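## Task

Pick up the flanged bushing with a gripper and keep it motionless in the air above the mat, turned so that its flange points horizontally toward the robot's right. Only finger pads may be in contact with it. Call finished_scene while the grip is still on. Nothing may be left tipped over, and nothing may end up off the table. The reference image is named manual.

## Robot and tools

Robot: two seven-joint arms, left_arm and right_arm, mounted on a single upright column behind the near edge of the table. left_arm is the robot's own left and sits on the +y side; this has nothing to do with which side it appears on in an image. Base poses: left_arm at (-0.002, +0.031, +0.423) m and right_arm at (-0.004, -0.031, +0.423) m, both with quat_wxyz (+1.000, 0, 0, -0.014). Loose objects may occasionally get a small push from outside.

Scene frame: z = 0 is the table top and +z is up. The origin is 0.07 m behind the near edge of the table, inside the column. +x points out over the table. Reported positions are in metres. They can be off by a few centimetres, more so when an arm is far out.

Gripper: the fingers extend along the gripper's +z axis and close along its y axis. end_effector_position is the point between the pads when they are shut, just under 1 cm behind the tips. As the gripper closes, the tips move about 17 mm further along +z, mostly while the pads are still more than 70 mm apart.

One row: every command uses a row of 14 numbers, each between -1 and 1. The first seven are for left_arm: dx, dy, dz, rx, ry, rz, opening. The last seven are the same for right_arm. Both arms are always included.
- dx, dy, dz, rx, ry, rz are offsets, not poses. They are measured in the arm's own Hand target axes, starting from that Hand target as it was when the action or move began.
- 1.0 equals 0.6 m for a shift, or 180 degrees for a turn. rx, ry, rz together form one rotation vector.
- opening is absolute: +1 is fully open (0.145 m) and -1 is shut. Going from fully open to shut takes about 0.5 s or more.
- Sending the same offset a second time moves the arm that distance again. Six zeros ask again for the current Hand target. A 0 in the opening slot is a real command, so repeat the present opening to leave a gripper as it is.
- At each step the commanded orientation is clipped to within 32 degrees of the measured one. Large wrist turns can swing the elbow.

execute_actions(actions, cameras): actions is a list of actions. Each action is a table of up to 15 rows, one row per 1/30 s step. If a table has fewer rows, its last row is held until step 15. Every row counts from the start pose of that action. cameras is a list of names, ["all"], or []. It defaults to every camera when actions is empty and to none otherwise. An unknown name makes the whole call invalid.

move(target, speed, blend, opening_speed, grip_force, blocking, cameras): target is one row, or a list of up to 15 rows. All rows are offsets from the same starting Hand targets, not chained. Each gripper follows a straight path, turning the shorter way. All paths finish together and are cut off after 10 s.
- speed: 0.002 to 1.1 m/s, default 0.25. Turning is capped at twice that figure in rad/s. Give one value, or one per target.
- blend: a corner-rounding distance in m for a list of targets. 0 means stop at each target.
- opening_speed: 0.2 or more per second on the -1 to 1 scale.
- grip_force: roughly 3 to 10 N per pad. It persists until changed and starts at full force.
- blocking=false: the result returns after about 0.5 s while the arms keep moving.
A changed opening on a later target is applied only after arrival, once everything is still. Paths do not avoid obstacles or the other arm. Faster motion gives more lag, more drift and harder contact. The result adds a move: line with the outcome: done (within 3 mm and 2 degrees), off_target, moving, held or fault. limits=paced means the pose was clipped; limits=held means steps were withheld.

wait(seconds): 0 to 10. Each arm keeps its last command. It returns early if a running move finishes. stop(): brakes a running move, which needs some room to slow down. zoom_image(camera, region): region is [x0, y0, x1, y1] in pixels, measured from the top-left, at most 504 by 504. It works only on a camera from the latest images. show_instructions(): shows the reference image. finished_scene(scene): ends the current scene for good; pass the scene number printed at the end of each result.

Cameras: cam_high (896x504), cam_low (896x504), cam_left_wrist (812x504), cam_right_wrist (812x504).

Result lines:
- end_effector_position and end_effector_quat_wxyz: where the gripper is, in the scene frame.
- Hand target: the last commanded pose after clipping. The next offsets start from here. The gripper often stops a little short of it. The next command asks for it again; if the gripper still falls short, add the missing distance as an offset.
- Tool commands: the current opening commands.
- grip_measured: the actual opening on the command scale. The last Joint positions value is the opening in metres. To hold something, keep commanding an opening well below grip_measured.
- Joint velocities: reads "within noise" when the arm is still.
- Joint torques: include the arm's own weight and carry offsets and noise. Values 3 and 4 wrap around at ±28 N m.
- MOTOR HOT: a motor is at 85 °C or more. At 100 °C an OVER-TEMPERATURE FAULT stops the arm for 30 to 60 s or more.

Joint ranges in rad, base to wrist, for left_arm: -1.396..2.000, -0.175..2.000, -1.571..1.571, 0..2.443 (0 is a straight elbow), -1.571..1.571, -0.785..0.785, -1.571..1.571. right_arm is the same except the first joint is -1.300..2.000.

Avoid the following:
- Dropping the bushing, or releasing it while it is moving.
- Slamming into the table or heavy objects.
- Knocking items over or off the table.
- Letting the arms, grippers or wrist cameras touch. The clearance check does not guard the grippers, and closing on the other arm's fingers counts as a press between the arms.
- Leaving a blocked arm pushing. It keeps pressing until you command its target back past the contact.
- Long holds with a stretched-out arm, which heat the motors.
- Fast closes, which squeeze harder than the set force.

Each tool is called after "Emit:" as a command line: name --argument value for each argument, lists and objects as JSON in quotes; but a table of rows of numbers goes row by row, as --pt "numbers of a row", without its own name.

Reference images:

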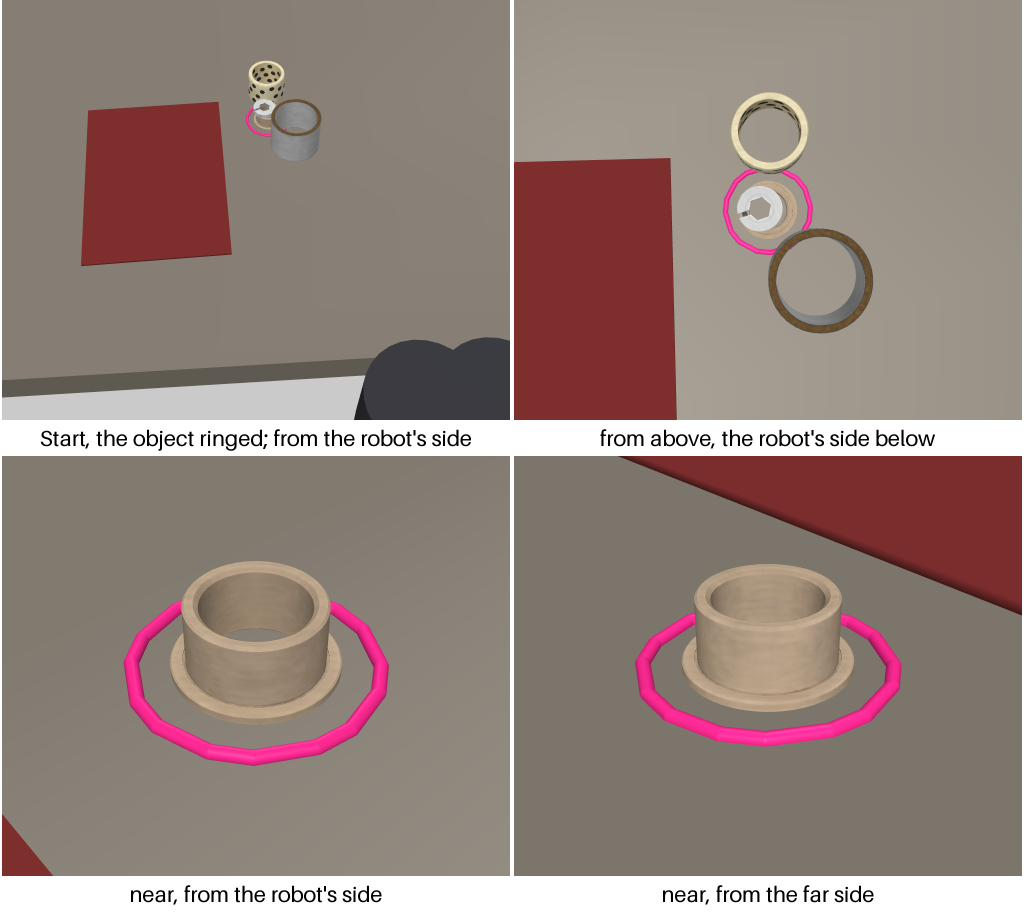

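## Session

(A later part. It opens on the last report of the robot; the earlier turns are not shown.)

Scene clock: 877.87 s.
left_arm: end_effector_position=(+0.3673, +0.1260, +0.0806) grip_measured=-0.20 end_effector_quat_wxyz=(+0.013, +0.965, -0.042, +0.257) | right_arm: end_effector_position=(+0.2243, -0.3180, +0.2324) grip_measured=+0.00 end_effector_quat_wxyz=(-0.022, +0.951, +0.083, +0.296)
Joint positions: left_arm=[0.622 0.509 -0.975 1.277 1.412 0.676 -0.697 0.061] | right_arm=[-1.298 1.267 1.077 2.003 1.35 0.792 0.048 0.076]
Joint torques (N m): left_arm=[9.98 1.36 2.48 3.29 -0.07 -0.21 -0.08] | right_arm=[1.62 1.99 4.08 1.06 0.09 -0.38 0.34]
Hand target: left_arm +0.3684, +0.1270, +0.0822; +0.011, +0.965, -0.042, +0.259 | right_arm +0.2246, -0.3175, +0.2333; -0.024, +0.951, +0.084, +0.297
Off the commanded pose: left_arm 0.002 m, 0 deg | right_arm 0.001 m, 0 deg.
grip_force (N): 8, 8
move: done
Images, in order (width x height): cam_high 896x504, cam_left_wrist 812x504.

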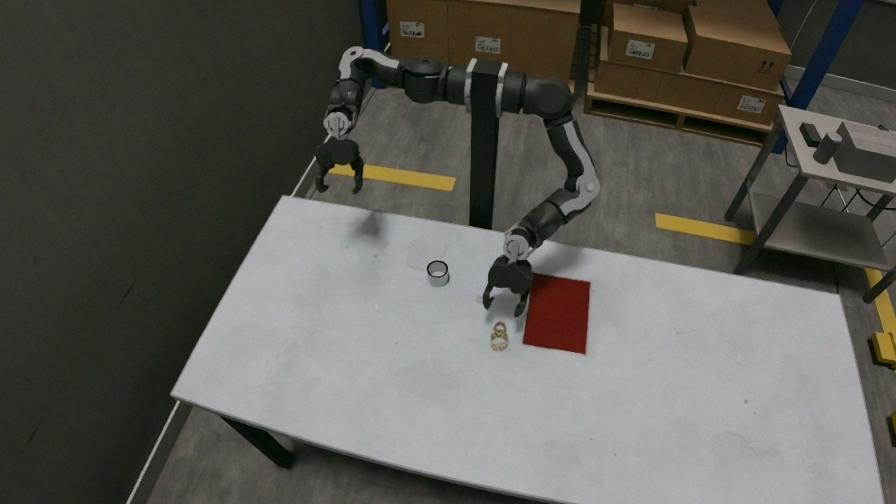

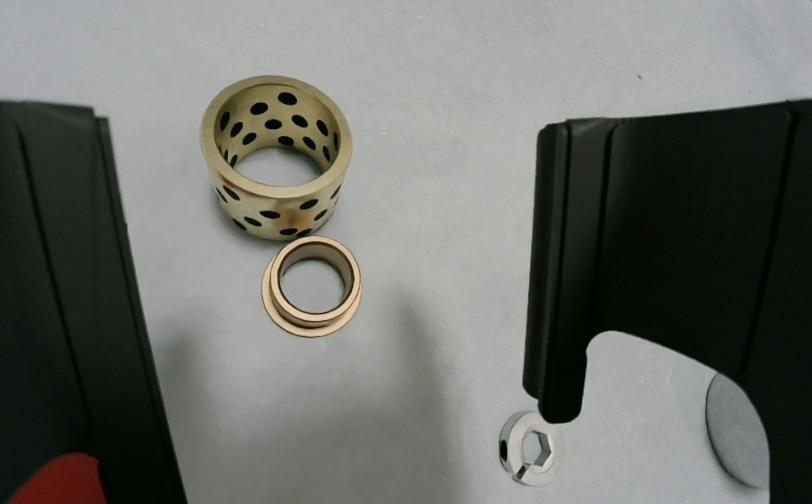

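Emit:
move --target '[0.0165,-0.002,0.0095,-0.009,-0.128,0.0267,-0.2,0,0,0,0,0,0,0]' --speed 0.2 --cameras '["cam_high","cam_left_wrist"]'

Emit:
zoom_image --camera "cam_high" --region '[460, 270, 550, 360]'

Scene clock: 900.80 s.
left_arm: end_effector_position=(+0.3797, +0.1267, +0.0816) grip_measured=-0.20 end_effector_quat_wxyz=(+0.025, +0.978, -0.106, +0.180) | right_arm: end_effector_position=(+0.2243, -0.3180, +0.2324) grip_measured=+0.00 end_effector_quat_wxyz=(-0.022, +0.951, +0.083, +0.296)
Joint positions: left_arm=[0.889 0.502 -1.265 1.076 1.579 0.796 -0.512 0.061] | right_arm=[-1.298 1.267 1.077 2.003 1.35 0.792 0.048 0.076]
Joint torques (N m): left_arm=[11.7 1.15 1.83 1.48 0.03 -0.2 0.18] | right_arm=[1.6 1.96 3.93 1.11 0.1 -0.38 0.34]
Hand target: left_arm +0.3800, +0.1271, +0.0823; +0.005, +0.994, -0.087, +0.060 | right_arm +0.2246, -0.3175, +0.2333; -0.024, +0.951, +0.084, +0.297
Off the commanded pose: left_arm 0.001 m, 14 deg | right_arm 0.001 m, 0 deg.
joint sent to its limit (left arm) — joint 5 (forearm roll), upper limit; joint 6 (wrist pitch), upper limit. The joint targets are off in orientation, not in position.
grip_force (N): 8, 8
move: off_target (left_arm)
Images, in order (width x height): cam_high 896x504, cam_left_wrist 812x504.

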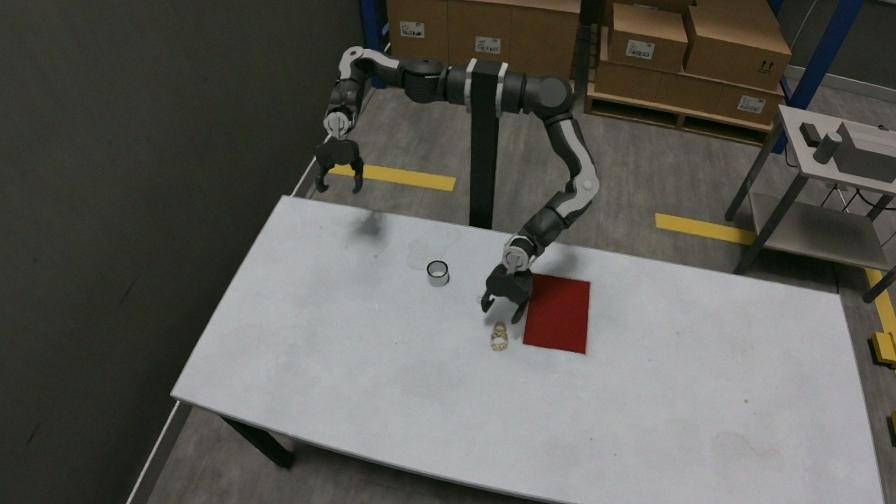

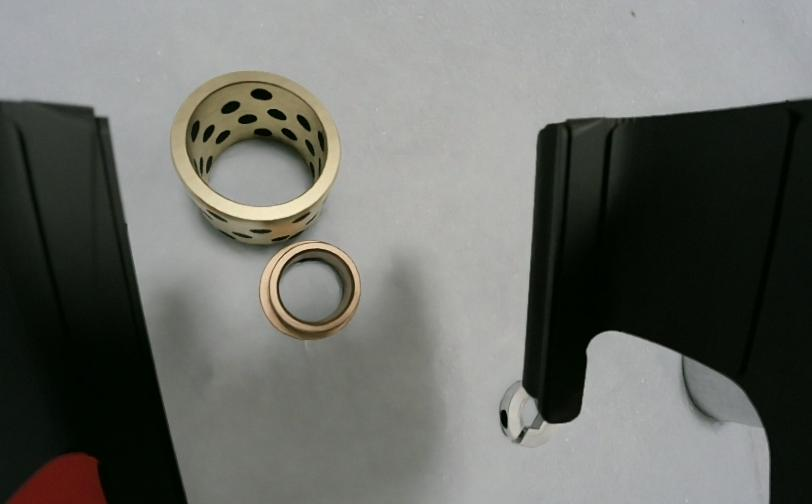

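Scaled by 5.600 from the camera's 896x504 image, which has a finer 1280x720 frame.

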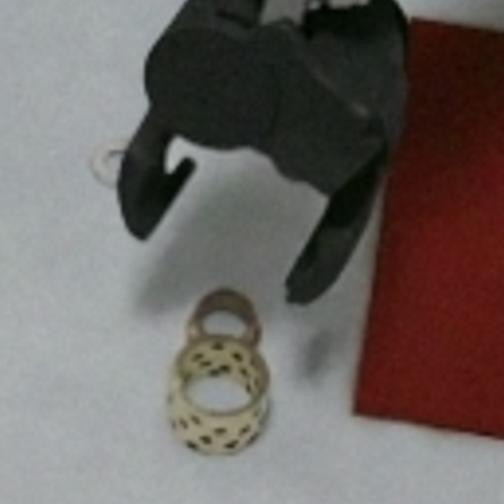

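Emit:
move --target '[-0.0277,0.0077,0.1108,0,0,0,-0.2,0,0,0,0,0,0,0]' --speed 0.08 --cameras '["cam_high","cam_low","cam_left_wrist"]'

Emit:
zoom_image --camera "cam_high" --region '[460, 270, 550, 360]'

Emit:
zoom_image --camera "cam_low" --region '[420, 260, 510, 350]'

Scene clock: 930.27 s.
left_arm: end_effector_position=(+0.3723, +0.1251, +0.0152) grip_measured=-0.20 end_effector_quat_wxyz=(+0.007, +0.992, -0.088, +0.085) | right_arm: end_effector_position=(+0.2243, -0.3180, +0.2324) grip_measured=+0.00 end_effector_quat_wxyz=(-0.022, +0.951, +0.083, +0.296)
Joint positions: left_arm=[0.94 0.19 -1.525 0.451 1.58 0.797 -0.199 0.061] | right_arm=[-1.298 1.267 1.077 2.003 1.35 0.792 0.048 0.076]
Joint torques (N m): left_arm=[10.75 -0.49 0.66 0.17 0.05 -0.16 0.2] | right_arm=[1.54 2.12 3.99 1.06 0.09 -0.34 0.34]
Hand target: left_arm +0.3708, +0.1241, +0.0143; +0.005, +0.994, -0.087, +0.060 | right_arm +0.2246, -0.3175, +0.2333; -0.024, +0.951, +0.084, +0.297
Off the commanded pose: left_arm 0.002 m, 3 deg | right_arm 0.001 m, 0 deg.
joint sent to its limit (left arm) — joint 5 (forearm roll), upper limit; joint 6 (wrist pitch), upper limit. The joint targets are off in orientation, not in position.
grip_force (N): 8, 8
move: off_target (left_arm)
Images, in order (width x height): cam_high 896x504, cam_low 896x504, cam_left_wrist 812x504.

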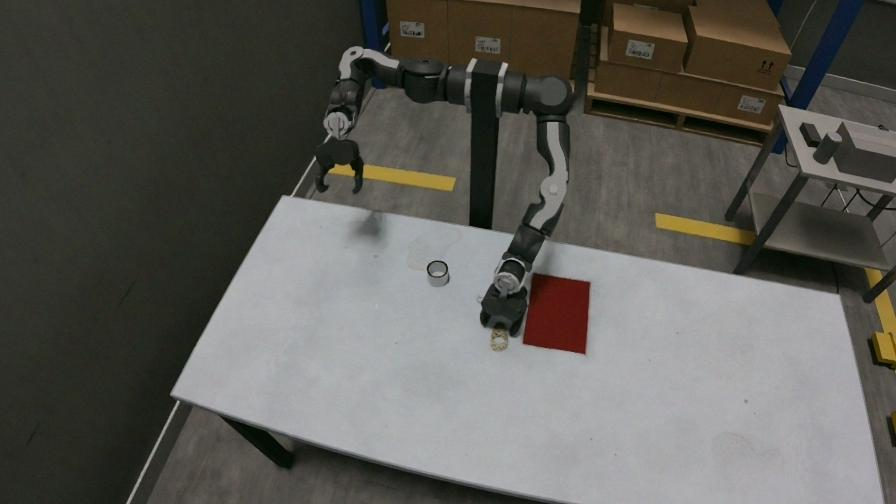

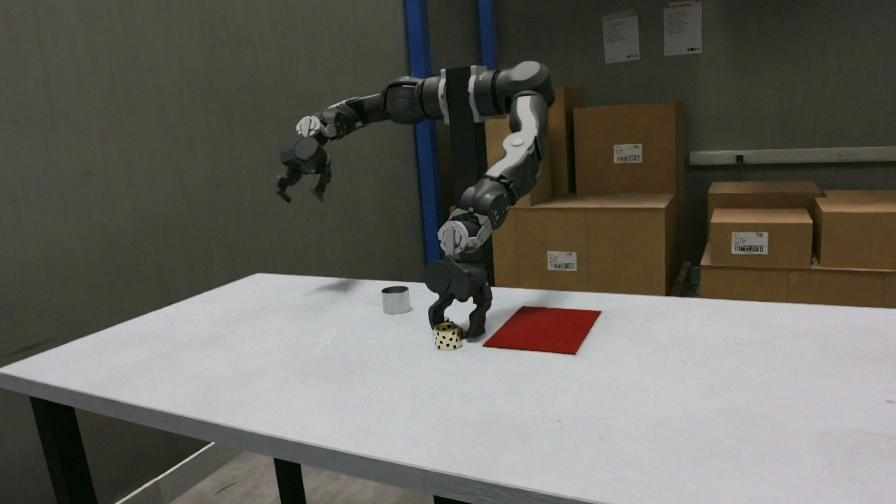

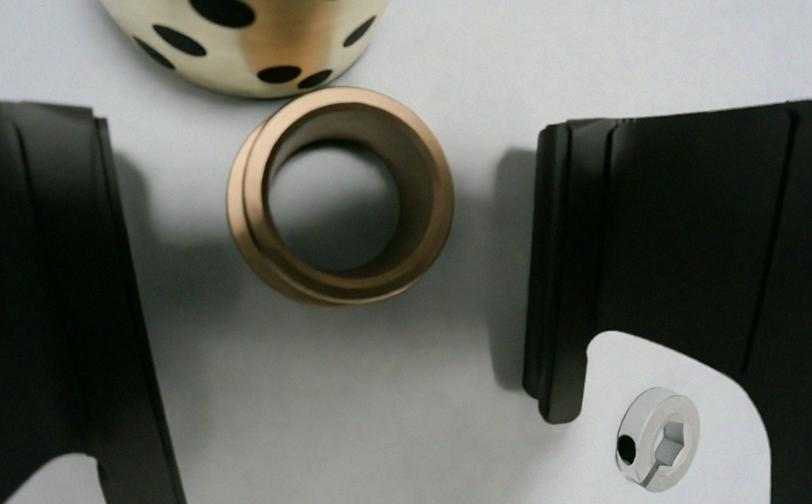

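Scaled by 5.600 from the camera's 896x504 image, which has a finer 1280x720 frame.

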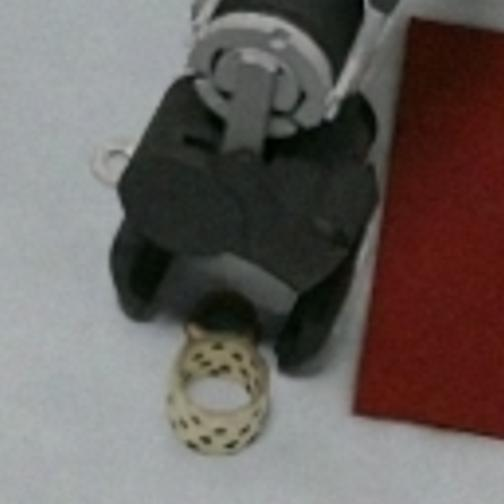

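Scaled by 5.600 from the camera's 896x504 image, which has a finer 1280x720 frame.

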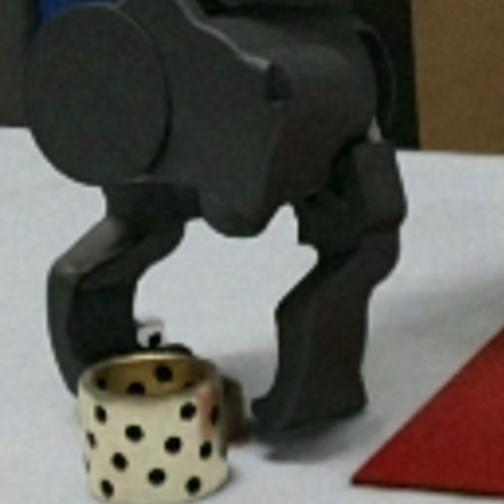

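Emit:
move --pt "0 0 0.003 0 0 0 -0.98 0 0 0 0 0 0 0" --speed 0.05 --opening_speed 0.6 --cameras '["cam_low","cam_left_wrist"]'

Scene clock: 938.63 s.
left_arm: end_effector_position=(+0.3759, +0.1235, +0.0165) grip_measured=-0.63 end_effector_quat_wxyz=(+0.008, +0.992, -0.088, +0.087) | right_arm: end_effector_position=(+0.2243, -0.3180, +0.2324) grip_measured=+0.00 end_effector_quat_wxyz=(-0.022, +0.951, +0.083, +0.296)
Joint positions: left_arm=[0.951 0.167 -1.543 0.409 1.58 0.797 -0.17 0.028] | right_arm=[-1.298 1.267 1.077 2.003 1.35 0.792 0.048 0.076]
Joint torques (N m): left_arm=[8.87 -0.12 0.21 0.13 0.05 -0.17 0.19] | right_arm=[1.49 1.86 4.01 1.24 0.07 -0.36 0.33]
Hand target: left_arm +0.3711, +0.1240, +0.0126; +0.005, +0.994, -0.087, +0.060 | right_arm +0.2246, -0.3175, +0.2333; -0.024, +0.951, +0.084, +0.297
Off the commanded pose: left_arm 0.006 m, 3 deg | right_arm 0.001 m, 0 deg.
joint sent to its limit (left arm) — joint 5 (forearm roll), upper limit; joint 6 (wrist pitch), upper limit. The joint targets still meet the commanded pose.
grip_force (N): 8, 8
move: off_target (left_arm)
Images, in order (width x height): cam_low 896x504, cam_left_wrist 812x504.

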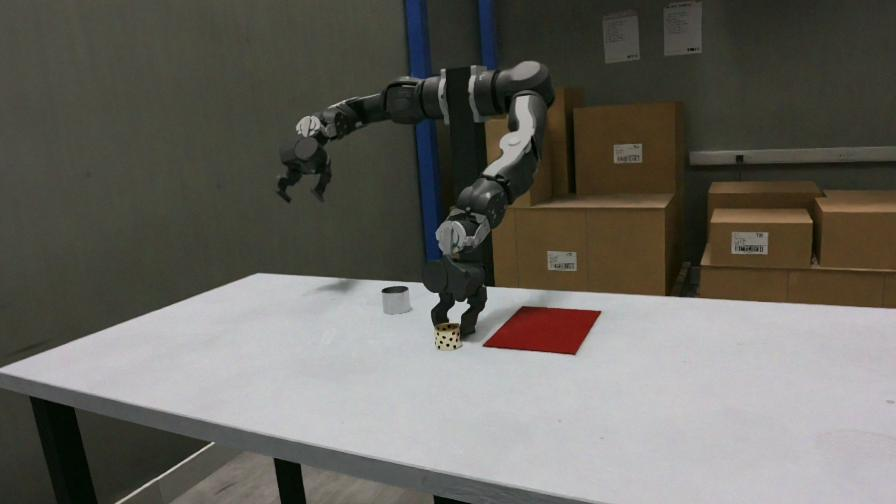

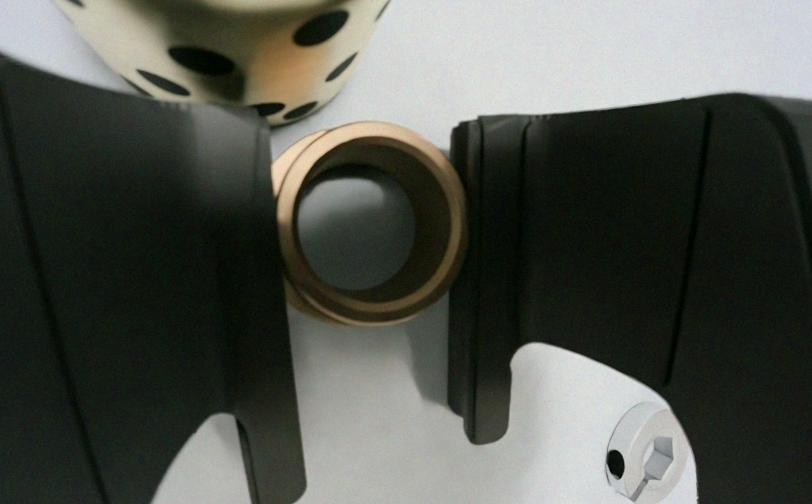

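Emit:
move --pt "0.0265 0 -0.215 0 0 0 -0.98 0 0 0 0 0 0 0" --pt "-0.075 -0.14 -0.441 -0.105 0.54 0.07 -0.98 0 0 0 0 0 0 0" --pt "-0.0877 -0.248 -0.4253 -0.393 0.423 0.291 -0.98 0 0 0 0 0 0 0" --speed '[0.12,0.35,0.35]' --blend '[0.02,0.02,0]' --cameras '["cam_high","cam_low","cam_left_wrist"]'

Emit:
zoom_image --camera "cam_high" --region '[460, 180, 640, 360]'

Emit:
zoom_image --camera "cam_low" --region '[460, 180, 600, 320]'

Scene clock: 977.50 s.
left_arm: end_effector_position=(+0.3154, +0.2841, +0.2589) grip_measured=-0.63 end_effector_quat_wxyz=(+0.389, +0.607, -0.375, +0.582) | right_arm: end_effector_position=(+0.2243, -0.3180, +0.2324) grip_measured=+0.00 end_effector_quat_wxyz=(-0.022, +0.951, +0.083, +0.296)
Joint positions: left_arm=[0.72 1.129 -1.051 0.756 1.518 -0.39 1.565 0.028] | right_arm=[-1.298 1.267 1.077 2.003 1.35 0.792 0.048 0.076]
Joint torques (N m): left_arm=[7.77 5.63 1.65 0.02 0.53 -0.1 0.14] | right_arm=[1.41 2.04 4.08 1.1 0.07 -0.34 0.34]
Hand target: left_arm +0.3151, +0.2850, +0.2594; +0.542, +0.455, -0.455, +0.542 | right_arm +0.2246, -0.3175, +0.2333; -0.024, +0.951, +0.084, +0.297
Off the commanded pose: left_arm 0.001 m, 27 deg | right_arm 0.001 m, 0 deg.
joint sent to its limit (left arm) — joint 7 (wrist yaw), upper limit. The joint targets are off in orientation, not in position.
grip_force (N): 8, 8
move: off_target (left_arm)
Images, in order (width x height): cam_high 896x504, cam_low 896x504, cam_left_wrist 812x504.

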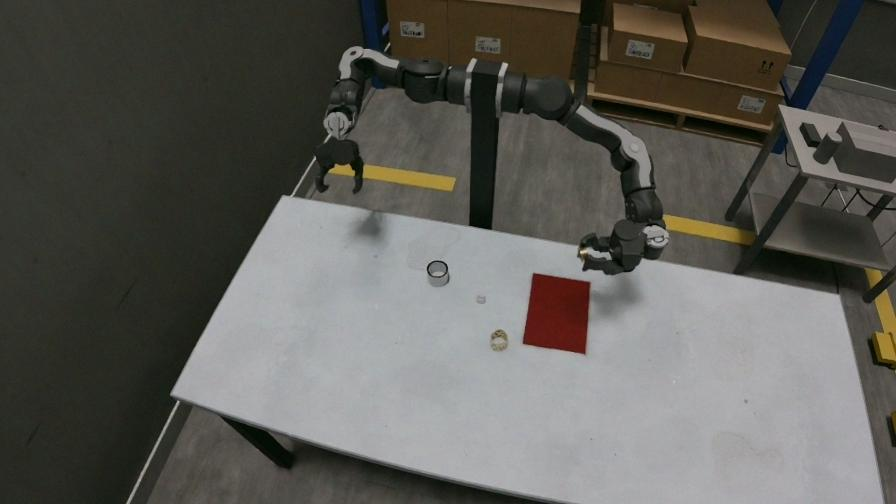

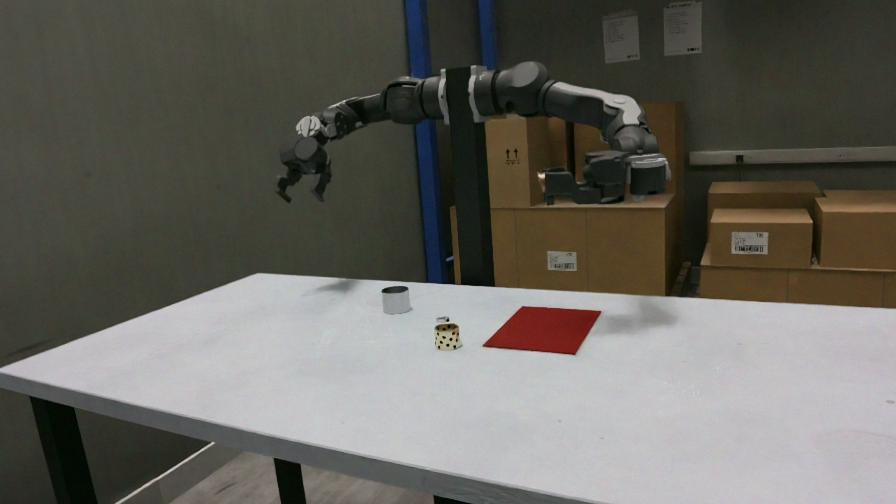

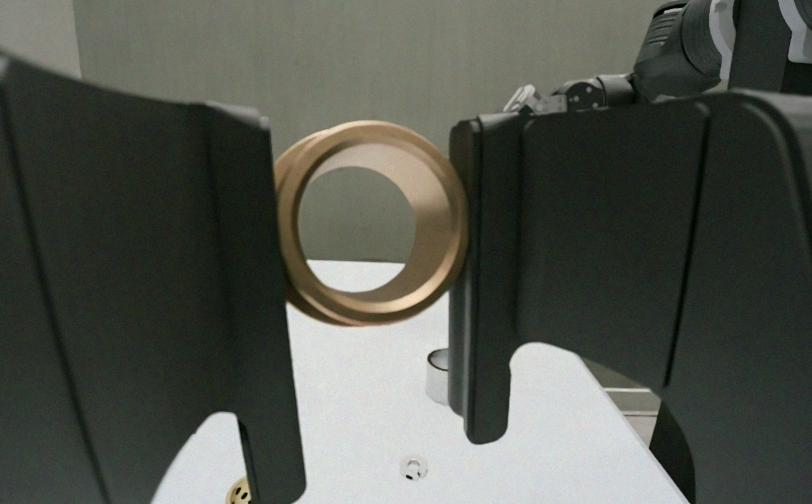

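Scaled by 2.800 from the camera's 896x504 image, which has a finer 1280x720 frame.

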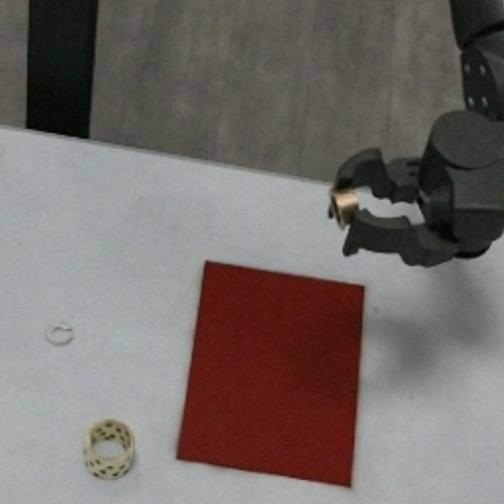

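Scaled by 3.600 from the camera's 896x504 image, which has a finer 1280x720 frame.

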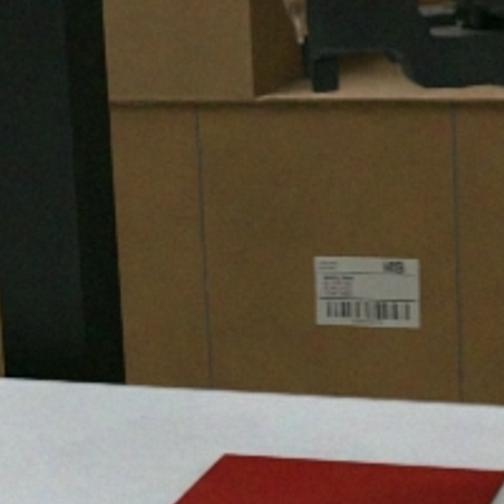

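Emit:
move --target '[-0.034,0.025,0.0957,0,0,0,-0.98,0,0,0,0,0,0,0]' --speed 0.2 --cameras '[]'

Scene clock: 998.13 s.
left_arm: end_effector_position=(+0.3003, +0.2245, +0.2488) grip_measured=-0.63 end_effector_quat_wxyz=(+0.457, +0.548, -0.419, +0.562) | right_arm: end_effector_position=(+0.2243, -0.3180, +0.2324) grip_measured=+0.00 end_effector_quat_wxyz=(-0.022, +0.951, +0.083, +0.296)
Joint positions: left_arm=[0.735 1.077 -1.166 0.906 1.548 -0.473 1.565 0.028] | right_arm=[-1.298 1.267 1.077 2.003 1.35 0.792 0.048 0.076]
Joint torques (N m): left_arm=[8.35 4.65 1.73 0.61 0.53 -0.11 0.11] | right_arm=[1.52 2.15 4.12 1.2 0.12 -0.32 0.32]
Hand target: left_arm +0.3001, +0.2249, +0.2493; +0.542, +0.455, -0.454, +0.542 | right_arm +0.2246, -0.3175, +0.2333; -0.024, +0.951, +0.084, +0.297
Off the commanded pose: left_arm 0.001 m, 15 deg | right_arm 0.001 m, 0 deg.
joint sent to its limit (left arm) — joint 7 (wrist yaw), upper limit. The joint targets are off in orientation, not in position.
grip_force (N): 8, 8
move: off_target (left_arm)
No camera images: "cameras" was empty.

Emit:
move --target '[-0.088,0.067,0.018,0,0,0,-0.98,0,0,0,0,0,0,0]' --speed 0.2 --cameras '["cam_high"]'

Emit:
zoom_image --camera "cam_high" --region '[460, 200, 620, 360]'

Scene clock: 1008.73 s.
left_arm: end_effector_position=(+0.2601, +0.2049, +0.1990) grip_measured=-0.63 end_effector_quat_wxyz=(+0.468, +0.537, -0.441, +0.546) | right_arm: end_effector_position=(+0.2243, -0.3180, +0.2324) grip_measured=+0.00 end_effector_quat_wxyz=(-0.022, +0.951, +0.083, +0.296)
Joint positions: left_arm=[0.586 1.051 -1.218 0.947 1.55 -0.671 1.565 0.028] | right_arm=[-1.298 1.267 1.077 2.003 1.35 0.792 0.048 0.076]
Joint torques (N m): left_arm=[7.56 4.95 1.51 0.64 0.47 -0.11 0.11] | right_arm=[1.46 2.07 4.1 1.1 0.09 -0.36 0.31]
Hand target: left_arm +0.2599, +0.2050, +0.1992; +0.542, +0.454, -0.454, +0.542 | right_arm +0.2246, -0.3175, +0.2333; -0.024, +0.951, +0.084, +0.297
Off the commanded pose: left_arm 0.000 m, 13 deg | right_arm 0.001 m, 0 deg.
joint sent to its limit (left arm) — joint 7 (wrist yaw), upper limit. The joint targets are off in orientation, not in position.
grip_force (N): 8, 8
move: off_target (left_arm)
Images, in order (width x height): cam_high 896x504.

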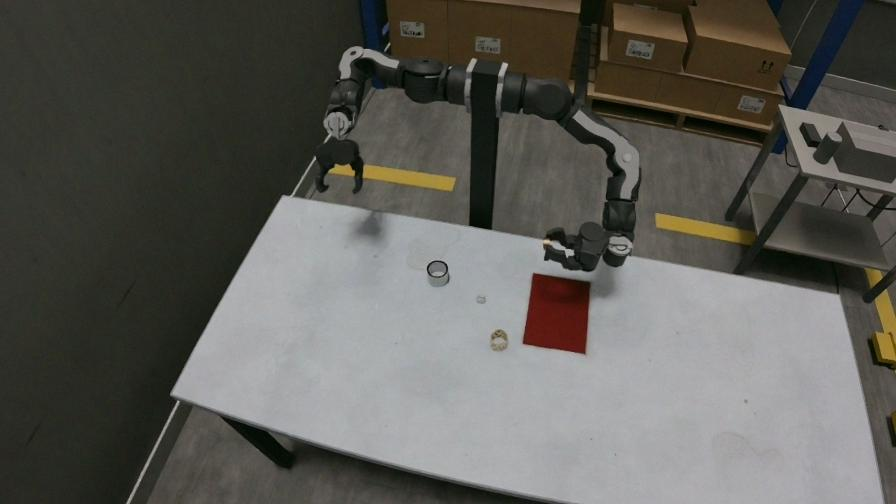

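Scaled by 3.150 from the camera's 896x504 image, which has a finer 1280x720 frame.

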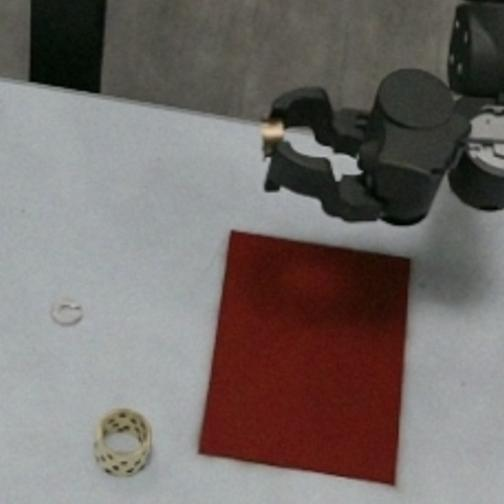

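Emit:
move --target '[0,0,0,0.0435,0,-0.246,-0.98,0,0,0,0,0,0,0]' --speed 0.3 --cameras '[]'

Scene clock: 1026.07 s.
left_arm: end_effector_position=(+0.2598, +0.2052, +0.1989) grip_measured=-0.63 end_effector_quat_wxyz=(+0.642, +0.658, -0.196, +0.339) | right_arm: end_effector_position=(+0.2243, -0.3180, +0.2324) grip_measured=+0.00 end_effector_quat_wxyz=(-0.022, +0.951, +0.083, +0.296)
Joint positions: left_arm=[0.567 1.046 -1.208 0.943 1.579 0.091 1.565 0.028] | right_arm=[-1.298 1.267 1.077 2.003 1.35 0.792 0.048 0.076]
Joint torques (N m): left_arm=[5.68 4.29 2.88 0.36 0.44 0.03 0.44] | right_arm=[1.33 2.15 4.05 1.09 0.11 -0.36 0.36]
Hand target: left_arm +0.2599, +0.2050, +0.1992; +0.674, +0.627, -0.213, +0.327 | right_arm +0.2246, -0.3175, +0.2333; -0.024, +0.951, +0.084, +0.297
Off the commanded pose: left_arm 0.000 m, 6 deg | right_arm 0.001 m, 0 deg.
joint sent to its limit (left arm) — joint 5 (forearm roll), upper limit; joint 7 (wrist yaw), upper limit. The joint targets are off in orientation, not in position.
grip_force (N): 8, 8
move: off_target (left_arm)
No camera images: "cameras" was empty.

Emit:
move --target '[0,0,0,0.024,0,-0.137,-0.98,0,0,0,0,0,0,0]' --speed 0.3 --cameras '["cam_high","cam_left_wrist"]'

Emit:
zoom_image --camera "cam_high" --region '[500, 200, 620, 320]'

Scene clock: 1037.27 s.
left_arm: end_effector_position=(+0.2595, +0.2045, +0.1984) grip_measured=-0.63 end_effector_quat_wxyz=(+0.697, +0.690, -0.056, +0.188) | right_arm: end_effector_position=(+0.2243, -0.3180, +0.2324) grip_measured=+0.00 end_effector_quat_wxyz=(-0.022, +0.951, +0.083, +0.296)
Joint positions: left_arm=[0.593 1.046 -1.241 0.939 1.577 0.521 1.565 0.028] | right_arm=[-1.298 1.267 1.077 2.003 1.35 0.792 0.048 0.076]
Joint torques (N m): left_arm=[6.63 4.76 2.45 0.31 0.42 0.01 0.54] | right_arm=[1.89 1.81 3.88 1.14 0.07 -0.42 0.34]
Hand target: left_arm +0.2599, +0.2051, +0.1992; +0.705, +0.683, -0.061, +0.183 | right_arm +0.2246, -0.3175, +0.2333; -0.024, +0.951, +0.084, +0.297
Off the commanded pose: left_arm 0.001 m, 2 deg | right_arm 0.001 m, 0 deg.
joint sent to its limit (left arm) — joint 7 (wrist yaw), upper limit. The joint targets still meet the commanded pose.
grip_force (N): 8, 8
move: done
Images, in order (width x height): cam_high 896x504, cam_left_wrist 812x504.

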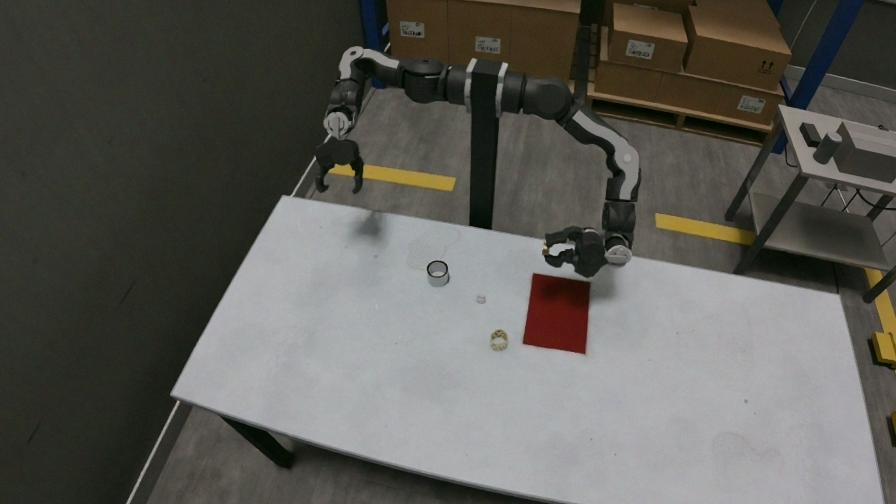

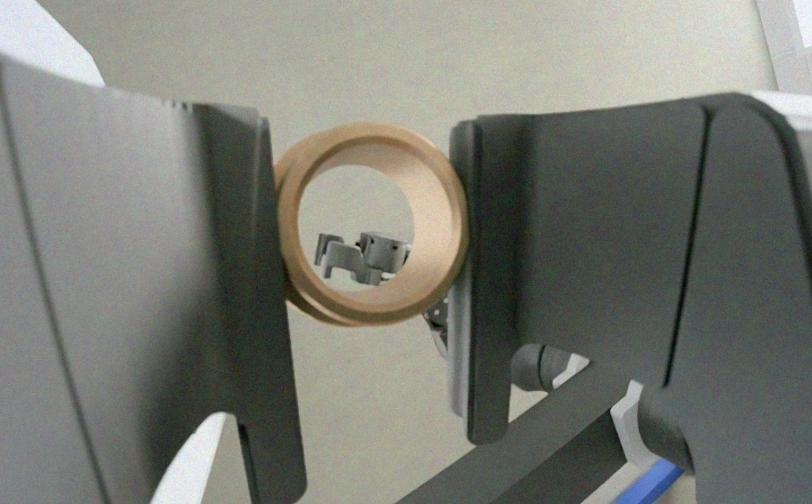

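Scaled by 4.200 from the camera's 896x504 image, which has a finer 1280x720 frame.

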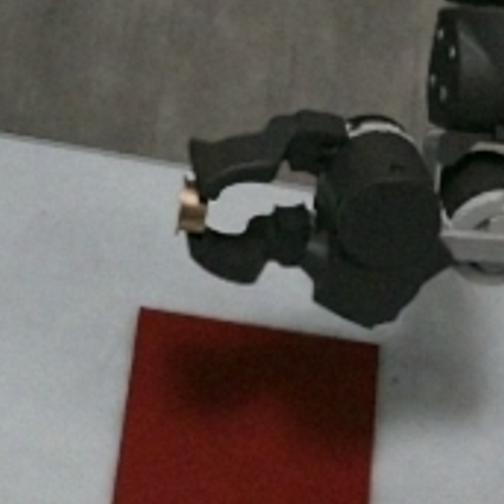

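Emit:
finished_scene --scene 2

The scene is finished: the task was done.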